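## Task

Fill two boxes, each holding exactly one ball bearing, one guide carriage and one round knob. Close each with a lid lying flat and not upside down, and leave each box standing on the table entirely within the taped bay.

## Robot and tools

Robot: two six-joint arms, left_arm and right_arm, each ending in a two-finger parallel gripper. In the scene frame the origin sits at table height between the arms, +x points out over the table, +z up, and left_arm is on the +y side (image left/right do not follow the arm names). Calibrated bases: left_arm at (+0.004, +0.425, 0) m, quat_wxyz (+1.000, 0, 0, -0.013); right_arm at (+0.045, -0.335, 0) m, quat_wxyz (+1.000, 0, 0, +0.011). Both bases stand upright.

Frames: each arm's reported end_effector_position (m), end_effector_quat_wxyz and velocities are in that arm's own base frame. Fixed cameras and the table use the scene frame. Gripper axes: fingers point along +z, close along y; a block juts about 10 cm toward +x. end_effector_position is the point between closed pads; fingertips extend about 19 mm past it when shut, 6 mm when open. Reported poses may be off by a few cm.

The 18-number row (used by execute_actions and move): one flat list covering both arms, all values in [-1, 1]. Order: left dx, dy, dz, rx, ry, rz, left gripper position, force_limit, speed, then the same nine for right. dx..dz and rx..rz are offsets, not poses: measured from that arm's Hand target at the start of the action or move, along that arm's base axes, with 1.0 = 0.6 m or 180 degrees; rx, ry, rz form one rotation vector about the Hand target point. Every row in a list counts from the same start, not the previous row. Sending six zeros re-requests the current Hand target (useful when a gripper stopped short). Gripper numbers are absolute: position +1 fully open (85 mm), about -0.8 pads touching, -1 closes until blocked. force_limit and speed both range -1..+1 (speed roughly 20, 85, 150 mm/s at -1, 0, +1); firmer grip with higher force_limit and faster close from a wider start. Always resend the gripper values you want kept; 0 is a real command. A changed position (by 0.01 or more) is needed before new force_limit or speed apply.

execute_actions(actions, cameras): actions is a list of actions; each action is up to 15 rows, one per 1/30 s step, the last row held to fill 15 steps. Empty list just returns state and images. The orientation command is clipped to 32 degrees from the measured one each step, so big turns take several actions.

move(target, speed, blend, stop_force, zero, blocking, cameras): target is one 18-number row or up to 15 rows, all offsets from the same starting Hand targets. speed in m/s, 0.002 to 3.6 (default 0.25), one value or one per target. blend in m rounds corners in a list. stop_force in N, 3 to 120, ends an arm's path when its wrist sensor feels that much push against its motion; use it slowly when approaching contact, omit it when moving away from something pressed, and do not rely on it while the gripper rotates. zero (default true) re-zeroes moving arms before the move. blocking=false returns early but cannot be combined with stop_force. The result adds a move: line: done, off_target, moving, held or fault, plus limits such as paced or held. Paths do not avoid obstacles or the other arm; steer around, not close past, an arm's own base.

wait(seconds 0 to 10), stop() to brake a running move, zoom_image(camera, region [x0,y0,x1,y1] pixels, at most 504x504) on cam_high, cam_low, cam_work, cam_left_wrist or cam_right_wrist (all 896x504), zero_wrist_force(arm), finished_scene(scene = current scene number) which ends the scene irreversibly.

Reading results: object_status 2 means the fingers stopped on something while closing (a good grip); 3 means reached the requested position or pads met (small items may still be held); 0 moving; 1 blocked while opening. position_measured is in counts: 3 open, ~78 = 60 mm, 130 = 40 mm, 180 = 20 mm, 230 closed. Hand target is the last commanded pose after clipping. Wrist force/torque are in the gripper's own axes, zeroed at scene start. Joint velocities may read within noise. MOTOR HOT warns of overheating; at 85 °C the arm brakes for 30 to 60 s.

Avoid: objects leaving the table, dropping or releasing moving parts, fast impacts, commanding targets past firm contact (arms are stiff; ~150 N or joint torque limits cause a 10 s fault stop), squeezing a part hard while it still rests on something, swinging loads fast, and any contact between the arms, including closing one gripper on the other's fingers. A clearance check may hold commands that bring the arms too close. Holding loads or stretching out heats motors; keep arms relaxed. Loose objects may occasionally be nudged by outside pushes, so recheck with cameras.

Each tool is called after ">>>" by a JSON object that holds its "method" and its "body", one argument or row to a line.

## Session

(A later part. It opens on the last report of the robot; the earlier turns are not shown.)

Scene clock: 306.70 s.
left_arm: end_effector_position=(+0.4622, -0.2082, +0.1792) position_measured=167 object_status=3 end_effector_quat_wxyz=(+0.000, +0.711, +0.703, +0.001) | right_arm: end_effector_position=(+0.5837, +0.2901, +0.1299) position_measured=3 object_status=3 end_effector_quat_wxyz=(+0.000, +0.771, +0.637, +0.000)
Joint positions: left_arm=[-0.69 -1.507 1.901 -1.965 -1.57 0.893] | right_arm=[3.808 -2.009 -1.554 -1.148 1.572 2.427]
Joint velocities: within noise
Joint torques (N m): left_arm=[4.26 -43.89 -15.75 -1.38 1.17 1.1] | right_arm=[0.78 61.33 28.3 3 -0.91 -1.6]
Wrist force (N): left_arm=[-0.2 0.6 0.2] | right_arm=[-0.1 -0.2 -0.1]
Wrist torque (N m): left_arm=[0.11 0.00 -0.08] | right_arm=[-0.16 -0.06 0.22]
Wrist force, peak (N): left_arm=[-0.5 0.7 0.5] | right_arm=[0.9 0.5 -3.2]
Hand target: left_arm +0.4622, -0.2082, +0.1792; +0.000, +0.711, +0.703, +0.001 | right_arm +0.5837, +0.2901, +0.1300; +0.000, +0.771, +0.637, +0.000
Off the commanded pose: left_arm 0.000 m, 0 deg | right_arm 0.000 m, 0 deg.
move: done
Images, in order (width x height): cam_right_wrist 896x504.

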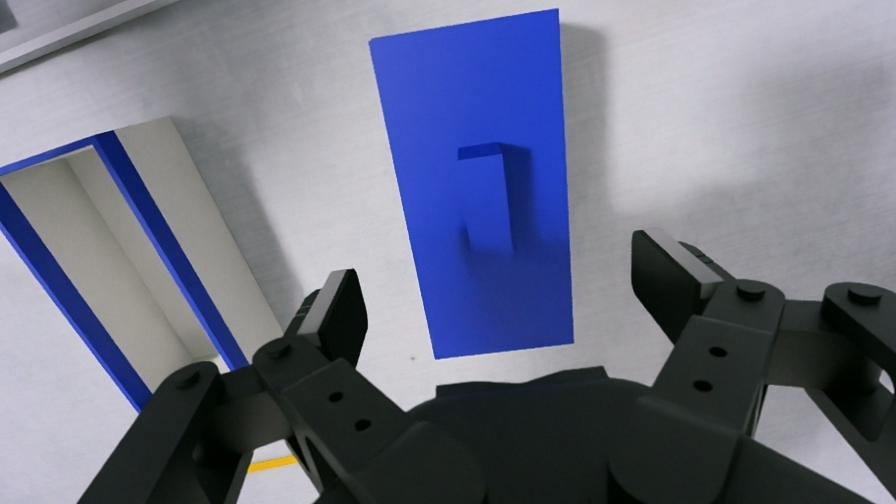

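>>> {"method": "move", "body": {
  "target": [
    [0,0,0,0,0,0,-0.3,-1,-1, 0.003,0,-0.09,0,0,0,1,-1,1]
  ],
  "speed": 0.1,
  "cameras": ["cam_right_wrist"]
}}

>>> {"method": "move", "body": {
  "target": [0,0,0,0,0,0,-0.3,-1,-1, 0,0,-0.0635,0,0,0,1,-1,1],
  "speed": 0.03,
  "stop_force": 5,
  "cameras": ["cam_right_wrist","cam_work"]
}}

Scene clock: 308.00 s.
left_arm: end_effector_position=(+0.4622, -0.2082, +0.1792) position_measured=167 object_status=3 end_effector_quat_wxyz=(+0.000, +0.711, +0.703, +0.001) | right_arm: end_effector_position=(+0.5855, +0.2900, +0.0758) position_measured=3 object_status=3 end_effector_quat_wxyz=(+0.000, +0.771, +0.637, +0.000)
Joint positions: left_arm=[-0.69 -1.507 1.901 -1.965 -1.57 0.893] | right_arm=[3.807 -2.071 -1.613 -1.027 1.572 2.426]
Joint velocities: within noise
Joint torques (N m): left_arm=[4.42 -43.75 -16.19 -1.41 1.2 1.07] | right_arm=[-2.65 61.75 34.63 1.4 -0.33 -0.98]
Wrist force (N): left_arm=[-0.2 0.5 0.4] | right_arm=[-0.1 -0.4 0.1]
Wrist torque (N m): left_arm=[0.08 0.02 -0.08] | right_arm=[-0.21 -0.05 0.24]
Wrist force, peak (N): left_arm=[-0.3 0.8 0.6] | right_arm=[0.2 -0.3 -3.0]
Hand target: left_arm +0.4622, -0.2082, +0.1792; +0.000, +0.711, +0.703, +0.001 | right_arm +0.5855, +0.2901, +0.0760; +0.000, +0.771, +0.637, +0.000
Off the commanded pose: left_arm 0.000 m, 0 deg | right_arm 0.000 m, 0 deg.
move: done
Images, in order (width x height): cam_right_wrist 896x504.

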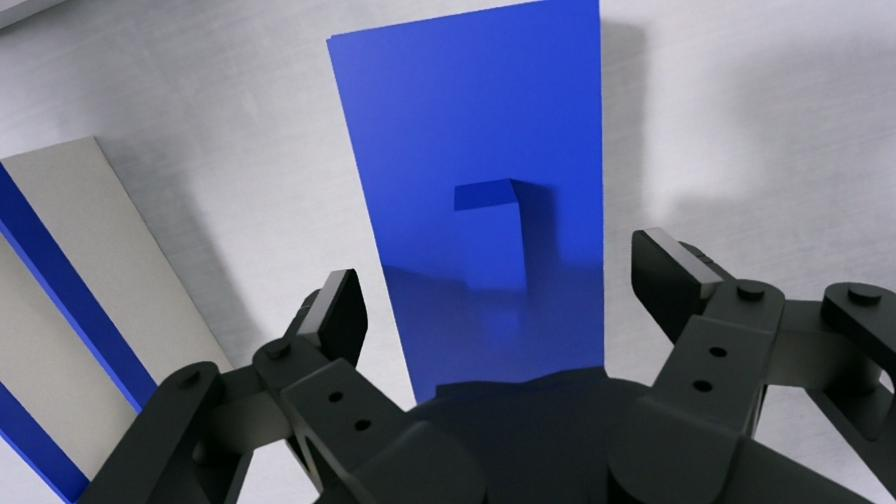

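Scene clock: 310.47 s.
left_arm: end_effector_position=(+0.4622, -0.2082, +0.1792) position_measured=167 object_status=3 end_effector_quat_wxyz=(+0.000, +0.711, +0.703, +0.001) | right_arm: end_effector_position=(+0.5855, +0.2901, +0.0379) position_measured=3 object_status=3 end_effector_quat_wxyz=(+0.000, +0.771, +0.637, +0.000)
Joint positions: left_arm=[-0.69 -1.507 1.901 -1.965 -1.57 0.893] | right_arm=[3.807 -2.121 -1.647 -0.943 1.572 2.426]
Joint velocities: within noise
Joint torques (N m): left_arm=[4.35 -43.43 -15.99 -1.41 1.27 1.08] | right_arm=[2.38 62.57 30.96 0.78 0.18 1.52]
Wrist force (N): left_arm=[-0.1 0.6 0.4] | right_arm=[-0.2 -0.3 -0.2]
Wrist torque (N m): left_arm=[0.10 0.00 -0.08] | right_arm=[-0.18 -0.03 0.24]
Wrist force, peak (N): left_arm=[-0.3 0.8 0.6] | right_arm=[0.3 -0.4 -2.1]
Hand target: left_arm +0.4622, -0.2082, +0.1792; +0.000, +0.711, +0.703, +0.001 | right_arm +0.5855, +0.2901, +0.0379; +0.000, +0.771, +0.637, +0.000
Off the commanded pose: left_arm 0.000 m, 0 deg | right_arm 0.000 m, 0 deg.
move: done
Images, in order (width x height): cam_work 896x504, cam_right_wrist 896x504.

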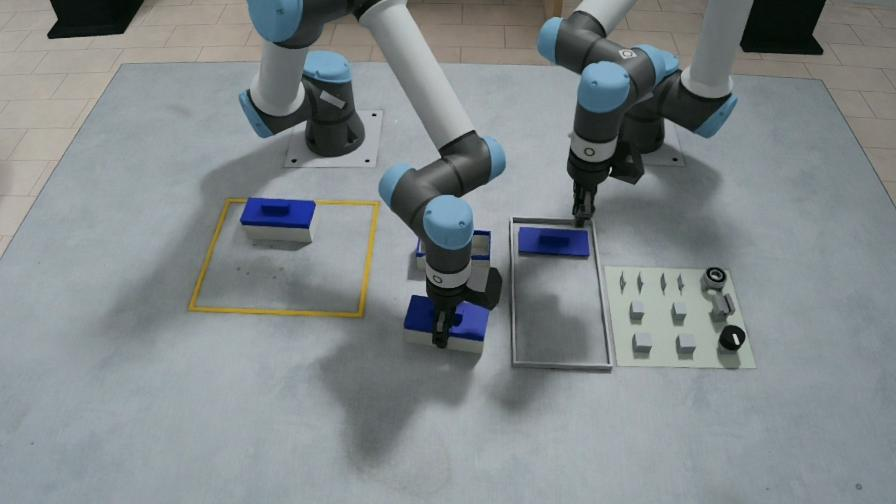

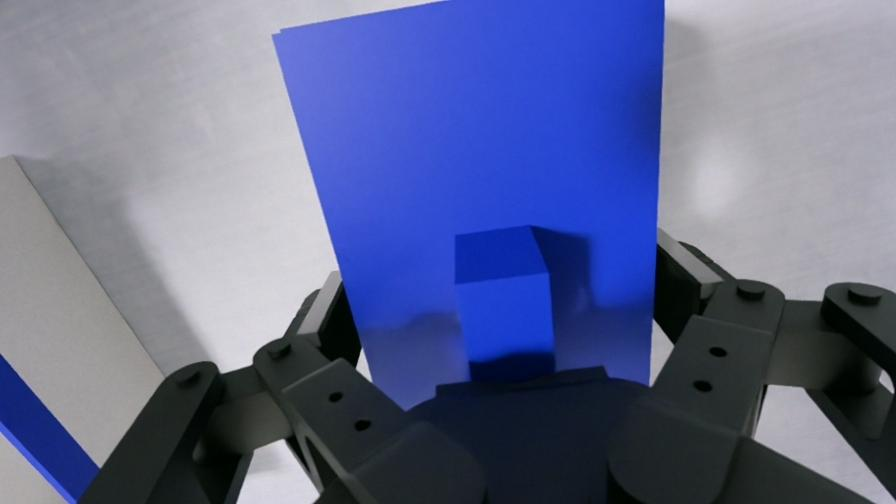

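>>> {"method": "move", "body": {
  "target": [0,0,0,0,0,0,-0.3,-1,-1, 0,0,0,0,0,0,-1,-1,-1],
  "cameras": []
}}

>>> {"method": "move", "body": {
  "target": [0,0,0,0,0,0,-0.3,-1,-1, 0,0,0.09,0,0,0,-1,-1,-1],
  "speed": 0.05,
  "cameras": ["cam_high","cam_work"]
}}

>>> {"method": "zoom_image", "body": {
  "camera": "cam_high",
  "region": [340, 150, 500, 290]
}}

Scene clock: 311.90 s.
left_arm: end_effector_position=(+0.4622, -0.2082, +0.1792) position_measured=167 object_status=3 end_effector_quat_wxyz=(+0.000, +0.711, +0.703, +0.001) | right_arm: end_effector_position=(+0.5855, +0.2901, +0.0380) position_measured=49 object_status=2 end_effector_quat_wxyz=(+0.000, +0.771, +0.637, +0.001)
Joint positions: left_arm=[-0.69 -1.507 1.901 -1.965 -1.57 0.893] | right_arm=[3.807 -2.121 -1.647 -0.943 1.572 2.426]
Joint velocities: within noise
Joint torques (N m): left_arm=[4.06 -42.9 -16.26 -1.35 1.3 1.11] | right_arm=[2.69 55.64 30.13 1.16 0.45 1.6]
Wrist force (N): left_arm=[-0.1 0.7 0.3] | right_arm=[-1.5 -2.1 -3.1]
Wrist torque (N m): left_arm=[0.12 0.01 -0.08] | right_arm=[-0.39 0.00 0.23]
Wrist force, peak (N): left_arm=[-0.2 0.9 0.5] | right_arm=[-1.4 -2.2 -4.5]
Hand target: left_arm +0.4622, -0.2082, +0.1792; +0.000, +0.711, +0.703, +0.001 | right_arm +0.5855, +0.2901, +0.0379; +0.000, +0.771, +0.637, +0.000
Off the commanded pose: left_arm 0.000 m, 0 deg | right_arm 0.000 m, 0 deg.
move: done
No camera images: "cameras" was empty.

Scene clock: 313.27 s.
left_arm: end_effector_position=(+0.4622, -0.2082, +0.1792) position_measured=167 object_status=3 end_effector_quat_wxyz=(+0.000, +0.711, +0.703, +0.001) | right_arm: end_effector_position=(+0.5856, +0.2902, +0.0923) position_measured=49 object_status=2 end_effector_quat_wxyz=(+0.000, +0.771, +0.637, +0.001) end_effector_velocity=(+0.000, +0.000, -0.002) end_effector_angular_velocity=(+0.000, +0.000, +0.000)
Joint positions: left_arm=[-0.69 -1.507 1.901 -1.965 -1.57 0.893] | right_arm=[3.807 -2.052 -1.596 -1.063 1.572 2.426]
Joint velocities: left_arm=[within noise] | right_arm=[0 -0.002 -0.003 0.005 0 0]
Joint torques (N m): left_arm=[4.94 -42.89 -16.62 -1.28 1.12 1.07] | right_arm=[1.7 25.47 13.13 6.88 0.44 1.45]
Wrist force (N): left_arm=[-0.2 0.5 0.5] | right_arm=[0.1 -0.5 4.0]
Wrist torque (N m): left_arm=[0.08 0.01 -0.08] | right_arm=[-0.24 -0.09 0.23]
Wrist force, peak (N): left_arm=[-0.4 0.7 0.4] | right_arm=[-0.5 -0.9 5.9]
Hand target: left_arm +0.4622, -0.2082, +0.1792; +0.000, +0.711, +0.703, +0.001 | right_arm +0.5855, +0.2901, +0.0919; +0.000, +0.771, +0.637, +0.000
Off the commanded pose: left_arm 0.000 m, 0 deg | right_arm 0.000 m, 0 deg.
move: done
Images, in order (width x height): cam_high 896x504, cam_work 896x504.

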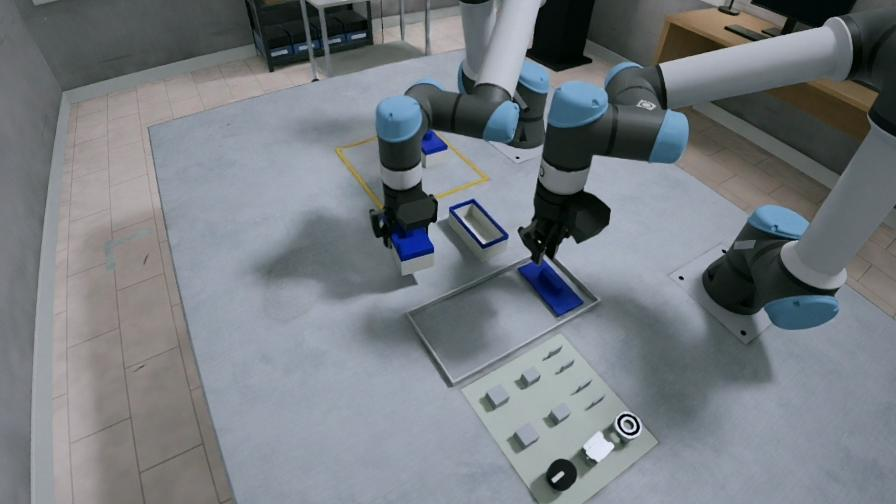

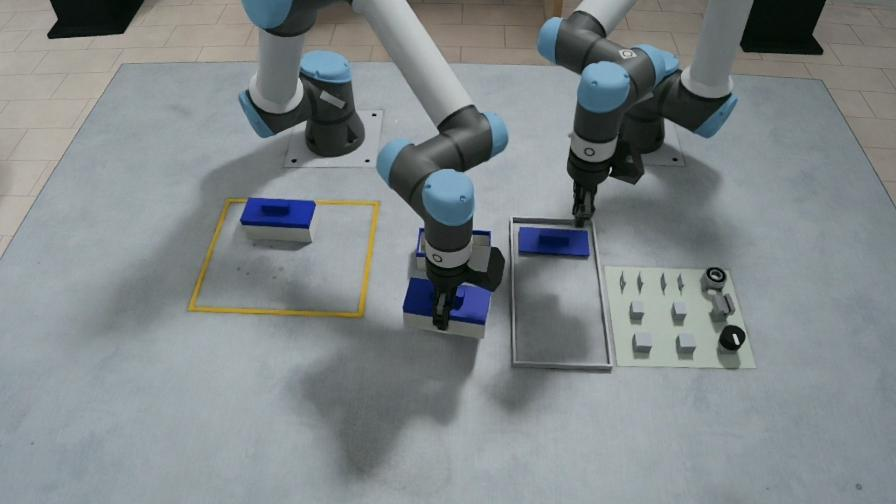

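Scaled by 3.150.

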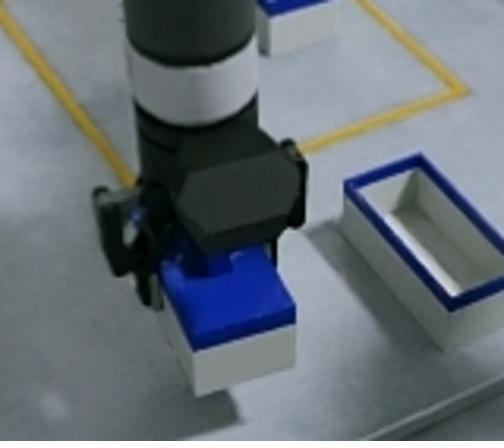

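>>> {"method": "move", "body": {
  "target": [
    [0,0,0,0,0,0,-0.3,-1,-1, -0.1925,-0.6,0,0,0,0.039,-1,-1,-1],
    [0,0,0,0,0,0,-0.3,-1,-1, -0.1925,-0.6,-0.078,0,0,0.039,-1,-1,-1]
  ],
  "speed": [0.3,0.08],
  "cameras": ["cam_high","cam_work"]
}}

>>> {"method": "zoom_image", "body": {
  "camera": "cam_work",
  "region": [180, 180, 400, 340]
}}

Scene clock: 315.90 s.
left_arm: end_effector_position=(+0.4622, -0.2082, +0.1792) position_measured=167 object_status=3 end_effector_quat_wxyz=(+0.000, +0.711, +0.703, +0.001) | right_arm: end_effector_position=(+0.4699, -0.0699, +0.0450) position_measured=49 object_status=2 end_effector_quat_wxyz=(-0.001, +0.730, +0.683, +0.000)
Joint positions: left_arm=[-0.69 -1.507 1.901 -1.965 -1.57 0.893] | right_arm=[3.278 -1.76 -2.17 -0.783 1.572 1.774]
Joint velocities: within noise
Joint torques (N m): left_arm=[3.89 -42.72 -16.15 -1.31 1.23 1.07] | right_arm=[-2.77 42.41 31.42 2.34 -0.71 -1.54]
Wrist force (N): left_arm=[-0.4 0.6 0.5] | right_arm=[0.4 -0.3 4.3]
Wrist torque (N m): left_arm=[0.11 0.04 -0.08] | right_arm=[-0.18 -0.13 0.21]
Wrist force, peak (N): left_arm=[-0.3 0.8 0.6] | right_arm=[-6.5 -2.0 3.5]
Hand target: left_arm +0.4622, -0.2082, +0.1792; +0.000, +0.711, +0.703, +0.001 | right_arm +0.4700, -0.0699, +0.0451; +0.000, +0.730, +0.683, +0.000
Off the commanded pose: left_arm 0.000 m, 0 deg | right_arm 0.000 m, 0 deg.
move: done
Images, in order (width x height): cam_high 896x504, cam_work 896x504.

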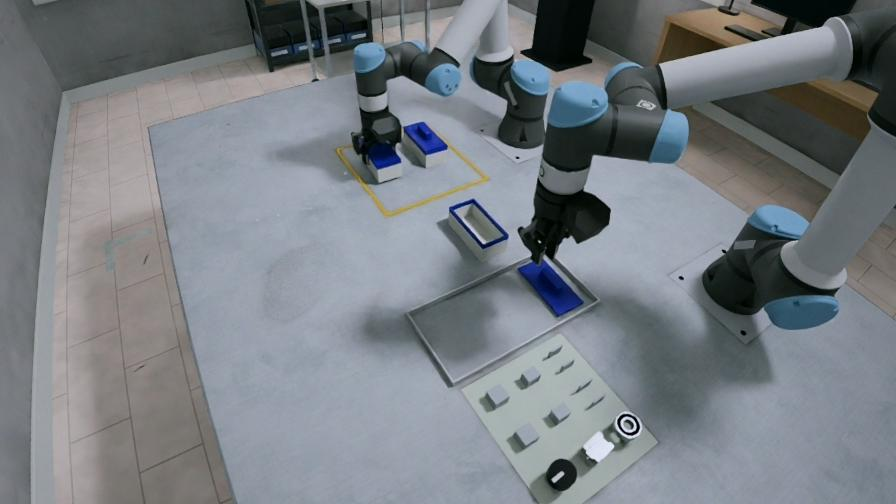

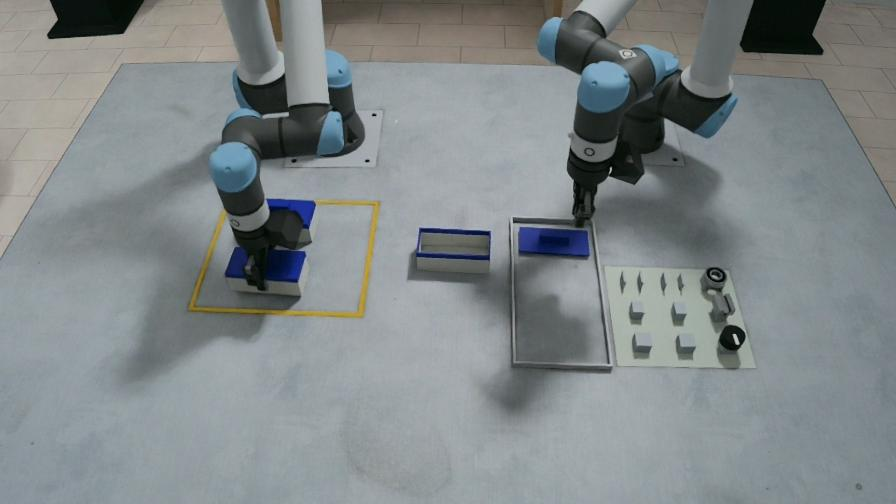

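Scaled by 2.291.

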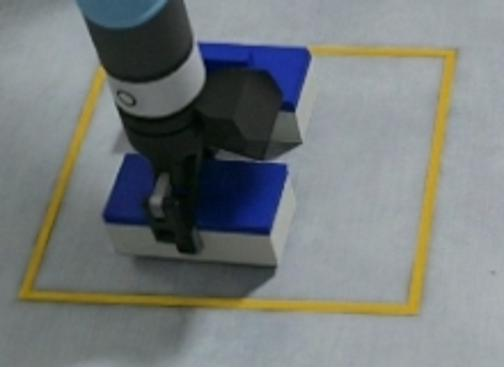

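>>> {"method": "move", "body": {
  "target": [0,0,0,0,0,0,-0.3,-1,-1, 0,0.005,-0.02,0,0,0,-1,-1,-1],
  "speed": 0.013,
  "stop_force": 4,
  "cameras": []
}}

>>> {"method": "move", "body": {
  "target": [0,0,0,0,0,0,-0.3,-1,-1, 0,0,-0.0012,0,0,0,-1,-1,-1],
  "speed": 0.02,
  "cameras": []
}}

>>> {"method": "move", "body": {
  "target": [0,0,0,0,0,0,-0.3,-1,-1, 0,0,0,0,0,0,0.9,-1,-1],
  "cameras": ["cam_right_wrist"]
}}

Scene clock: 318.07 s.
left_arm: end_effector_position=(+0.4622, -0.2082, +0.1792) position_measured=167 object_status=3 end_effector_quat_wxyz=(+0.000, +0.711, +0.703, +0.001) | right_arm: end_effector_position=(+0.4700, -0.0675, +0.0357) position_measured=49 object_status=2 end_effector_quat_wxyz=(+0.000, +0.730, +0.683, +0.000)
Joint positions: left_arm=[-0.69 -1.507 1.901 -1.965 -1.57 0.893] | right_arm=[3.283 -1.778 -2.18 -0.754 1.572 1.779]
Joint velocities: within noise
Joint torques (N m): left_arm=[4.04 -42.05 -16.59 -1.38 1.24 1.03] | right_arm=[-2.58 42.31 26.81 0.84 -0.64 -1.68]
Wrist force (N): left_arm=[-0.3 0.5 0.3] | right_arm=[-0.2 0.7 0.8]
Wrist torque (N m): left_arm=[0.09 0.03 -0.08] | right_arm=[-0.27 -0.02 0.21]
Wrist force, peak (N): left_arm=[-0.1 0.7 0.8] | right_arm=[-2.5 -3.8 -12.1]
Hand target: left_arm +0.4622, -0.2082, +0.1792; +0.000, +0.711, +0.703, +0.001 | right_arm +0.4700, -0.0675, +0.0357; +0.000, +0.730, +0.683, +0.000 (not the last commanded pose)
Off the commanded pose: left_arm 0.000 m, 0 deg | right_arm 0.003 m, 0 deg.
move: contact (right_arm)
No camera images: "cameras" was empty.

Scene clock: 318.77 s.
left_arm: end_effector_position=(+0.4622, -0.2082, +0.1792) position_measured=167 object_status=3 end_effector_quat_wxyz=(+0.000, +0.711, +0.703, +0.001) | right_arm: end_effector_position=(+0.4701, -0.0675, +0.0350) position_measured=49 object_status=2 end_effector_quat_wxyz=(+0.000, +0.730, +0.683, +0.001)
Joint positions: left_arm=[-0.69 -1.507 1.901 -1.965 -1.57 0.893] | right_arm=[3.283 -1.78 -2.18 -0.752 1.572 1.779]
Joint velocities: within noise
Joint torques (N m): left_arm=[4.43 -42.54 -16.86 -1.41 1.17 1.07] | right_arm=[-3.02 7.68 4.7 4.75 -0.55 -1.71]
Wrist force (N): left_arm=[-0.4 0.6 0.3] | right_arm=[-0.6 -8.0 -20.6]
Wrist torque (N m): left_arm=[0.11 0.04 -0.08] | right_arm=[-0.73 -0.12 0.23]
Wrist force, peak (N): left_arm=[-0.4 0.5 0.7] | right_arm=[-1.1 -8.1 -21.0]
Hand target: left_arm +0.4622, -0.2082, +0.1792; +0.000, +0.711, +0.703, +0.001 | right_arm +0.4700, -0.0675, +0.0350; +0.000, +0.730, +0.683, +0.000
Off the commanded pose: left_arm 0.000 m, 0 deg | right_arm 0.000 m, 0 deg.
move: done
No camera images: "cameras" was empty.

Scene clock: 319.67 s.
left_arm: end_effector_position=(+0.4622, -0.2082, +0.1792) position_measured=167 object_status=3 end_effector_quat_wxyz=(+0.000, +0.711, +0.703, +0.001) | right_arm: end_effector_position=(+0.4700, -0.0675, +0.0349) position_measured=16 object_status=0 end_effector_quat_wxyz=(-0.001, +0.730, +0.683, +0.000)
Joint positions: left_arm=[-0.69 -1.507 1.901 -1.965 -1.57 0.893] | right_arm=[3.283 -1.78 -2.181 -0.752 1.572 1.779]
Joint velocities: within noise
Joint torques (N m): left_arm=[4.27 -42.36 -16.88 -1.43 1.11 0.99] | right_arm=[-2.35 34.27 21.17 1.05 -0.5 -1.67]
Wrist force (N): left_arm=[-0.4 0.6 0.3] | right_arm=[0.2 -0.2 0.1]
Wrist torque (N m): left_arm=[0.10 0.04 -0.08] | right_arm=[-0.15 -0.11 0.21]
Wrist force, peak (N): left_arm=[-0.3 0.9 0.2] | right_arm=[-1.1 -7.8 -21.7]
Hand target: left_arm +0.4622, -0.2082, +0.1792; +0.000, +0.711, +0.703, +0.001 | right_arm +0.4700, -0.0675, +0.0350; +0.000, +0.730, +0.683, +0.000
Off the commanded pose: left_arm 0.000 m, 0 deg | right_arm 0.000 m, 0 deg.
move: done
Images, in order (width x height): cam_right_wrist 896x504.

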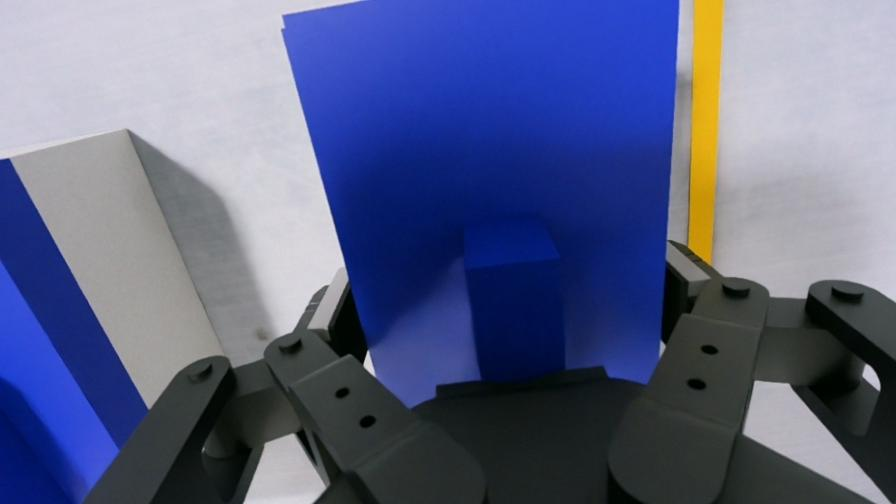

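>>> {"method": "move", "body": {
  "target": [
    [0,0,0,0,0,0,-0.3,-1,-1, 0,0,0.1,0,0,0,0.9,-1,-1],
    [0,0,0,0,0,0,-0.3,-1,-1, -0.03,0.3,0.6,0,0,0,0.9,-1,-1]
  ],
  "speed": [0.05,0.3],
  "cameras": ["cam_right_wrist","cam_work","cam_high","cam_low"]
}}

>>> {"method": "zoom_image", "body": {
  "camera": "cam_work",
  "region": [180, 180, 400, 340]
}}

>>> {"method": "zoom_image", "body": {
  "camera": "cam_high",
  "region": [330, 110, 500, 230]
}}

Scene clock: 322.87 s.
left_arm: end_effector_position=(+0.4622, -0.2082, +0.1792) position_measured=167 object_status=3 end_effector_quat_wxyz=(+0.000, +0.711, +0.703, +0.001) | right_arm: end_effector_position=(+0.4521, +0.1125, +0.3948) position_measured=16 object_status=3 end_effector_quat_wxyz=(+0.000, +0.730, +0.683, +0.000)
Joint positions: left_arm=[-0.69 -1.507 1.901 -1.965 -1.57 0.893] | right_arm=[3.675 -1.477 -1.496 -1.74 1.572 2.171]
Joint velocities: within noise
Joint torques (N m): left_arm=[4.44 -41.61 -16.99 -1.43 1.11 0.94] | right_arm=[3.78 34.34 34.89 1.75 0.03 1.23]
Wrist force (N): left_arm=[-0.3 0.4 0.4] | right_arm=[0.0 -0.6 -0.1]
Wrist torque (N m): left_arm=[0.07 0.04 -0.08] | right_arm=[-0.20 -0.06 0.21]
Wrist force, peak (N): left_arm=[-0.3 0.9 0.4] | right_arm=[1.3 -1.0 -3.3]
Hand target: left_arm +0.4622, -0.2082, +0.1792; +0.000, +0.711, +0.703, +0.001 | right_arm +0.4520, +0.1125, +0.3950; +0.000, +0.730, +0.683, +0.000
Off the commanded pose: left_arm 0.000 m, 0 deg | right_arm 0.000 m, 0 deg.
move: done
Images, in order (width x height): cam_high 896x504, cam_low 896x504, cam_work 896x504, cam_right_wrist 896x504.

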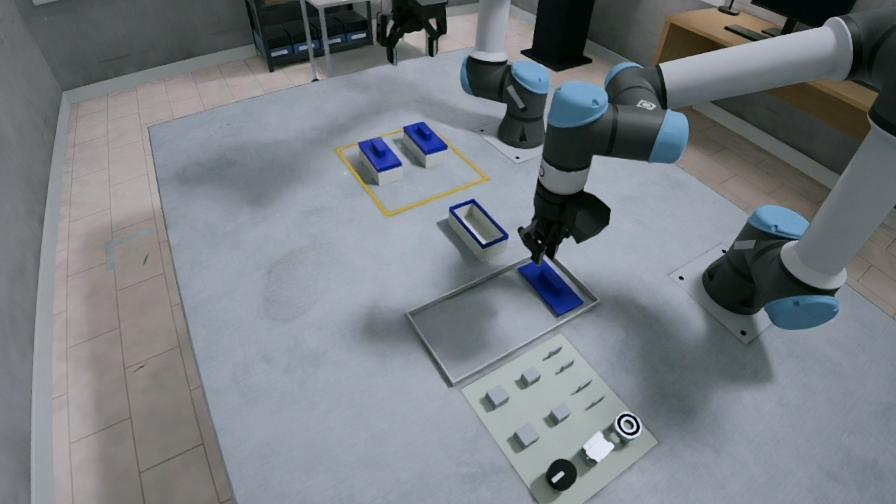

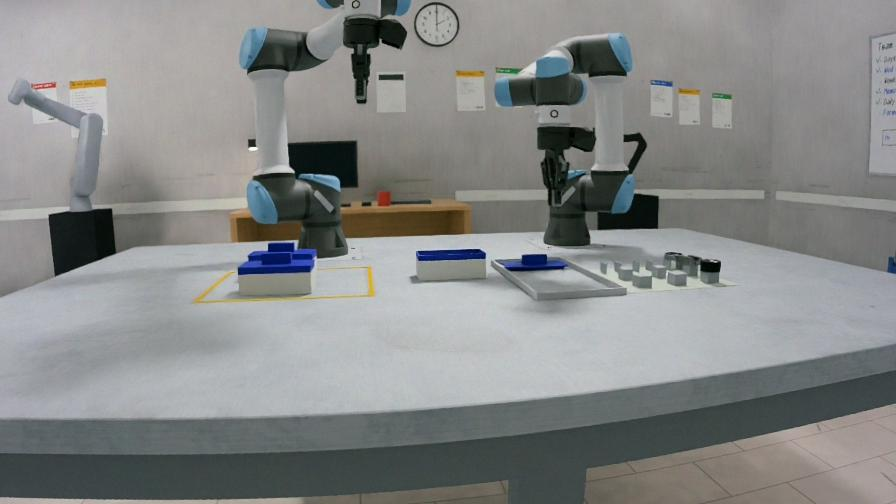

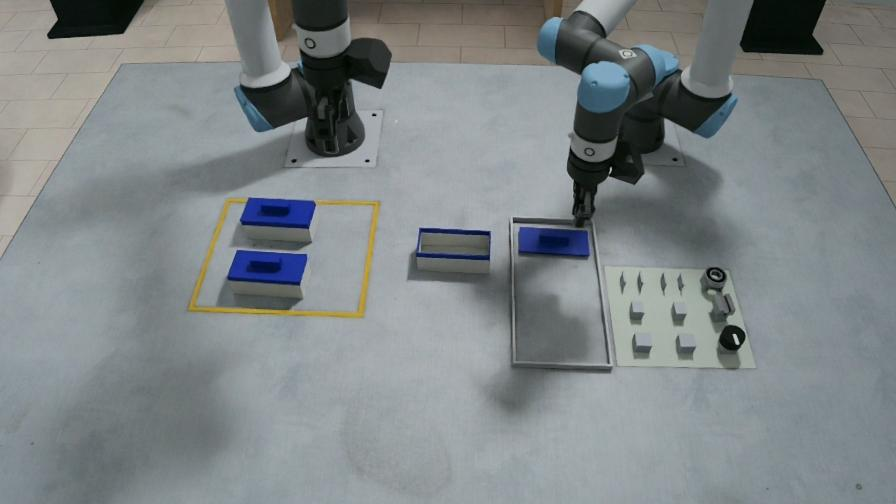

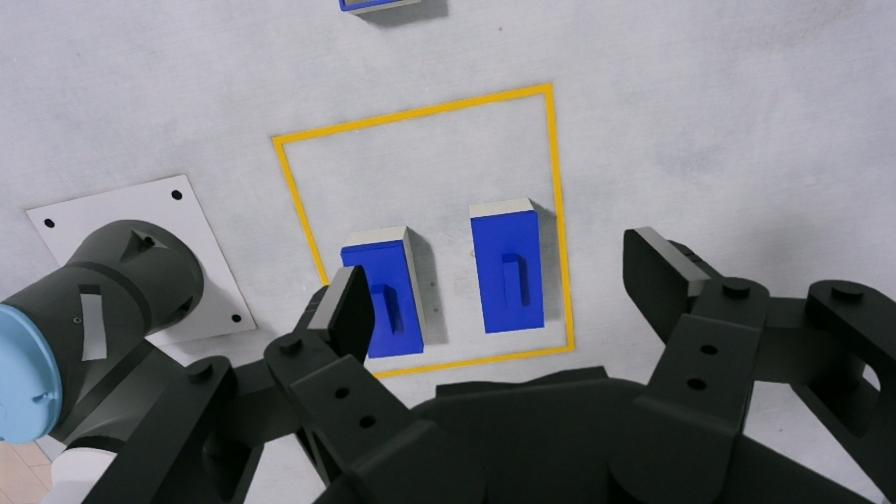

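Scaled by 2.291.

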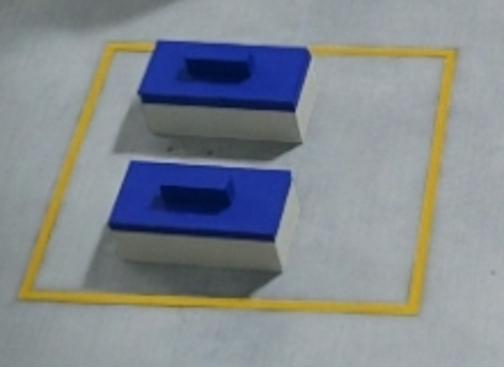

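Scaled by 2.965.

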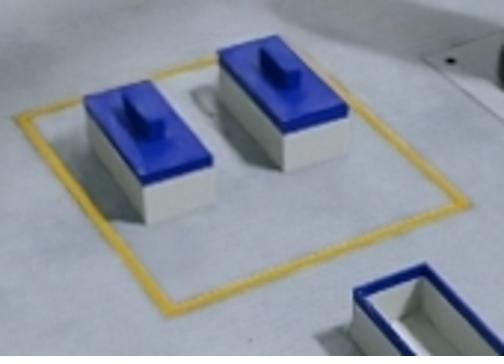

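>>> {"method": "execute_actions", "body": {
  "actions": [],
  "cameras": []
}}

Scene clock: 323.03 s.
left_arm: end_effector_position=(+0.4622, -0.2082, +0.1792) position_measured=167 object_status=3 end_effector_quat_wxyz=(+0.000, +0.711, +0.703, +0.001) | right_arm: end_effector_position=(+0.4520, +0.1125, +0.3949) position_measured=16 object_status=3 end_effector_quat_wxyz=(+0.000, +0.730, +0.683, +0.000)
Joint positions: left_arm=[-0.69 -1.507 1.901 -1.965 -1.57 0.893] | right_arm=[3.675 -1.477 -1.495 -1.74 1.572 2.171]
Joint velocities: within noise
Joint torques (N m): left_arm=[4.1 -42.12 -17.13 -1.51 1.16 1.01] | right_arm=[3.84 34.23 35.97 1.23 0.49 1.6]
Wrist force (N): left_arm=[-0.3 0.6 0.5] | right_arm=[0.2 -0.7 -0.1]
Wrist torque (N m): left_arm=[0.10 0.03 -0.08] | right_arm=[-0.23 -0.10 0.22]
Wrist force, peak (N): left_arm=[-0.1 0.7 0.5] | right_arm=[0.2 -0.7 -0.3]
Hand target: left_arm +0.4622, -0.2082, +0.1792; +0.000, +0.711, +0.703, +0.001 | right_arm +0.4520, +0.1125, +0.3950; +0.000, +0.730, +0.683, +0.000
Tool commands: left_gripper/position=-0.3 left_gripper/force_limit=-1.0 left_gripper/speed=-1.0 right_gripper/position=+0.9 right_gripper/force_limit=-1.0 right_gripper/speed=-1.0
Off the commanded pose: left_arm 0.000 m, 0 deg | right_arm 0.000 m, 0 deg.
No camera images: "cameras" was empty.

>>> {"method": "finished_scene", "body": {
  "scene": 2
}}

The scene is finished: the task was done.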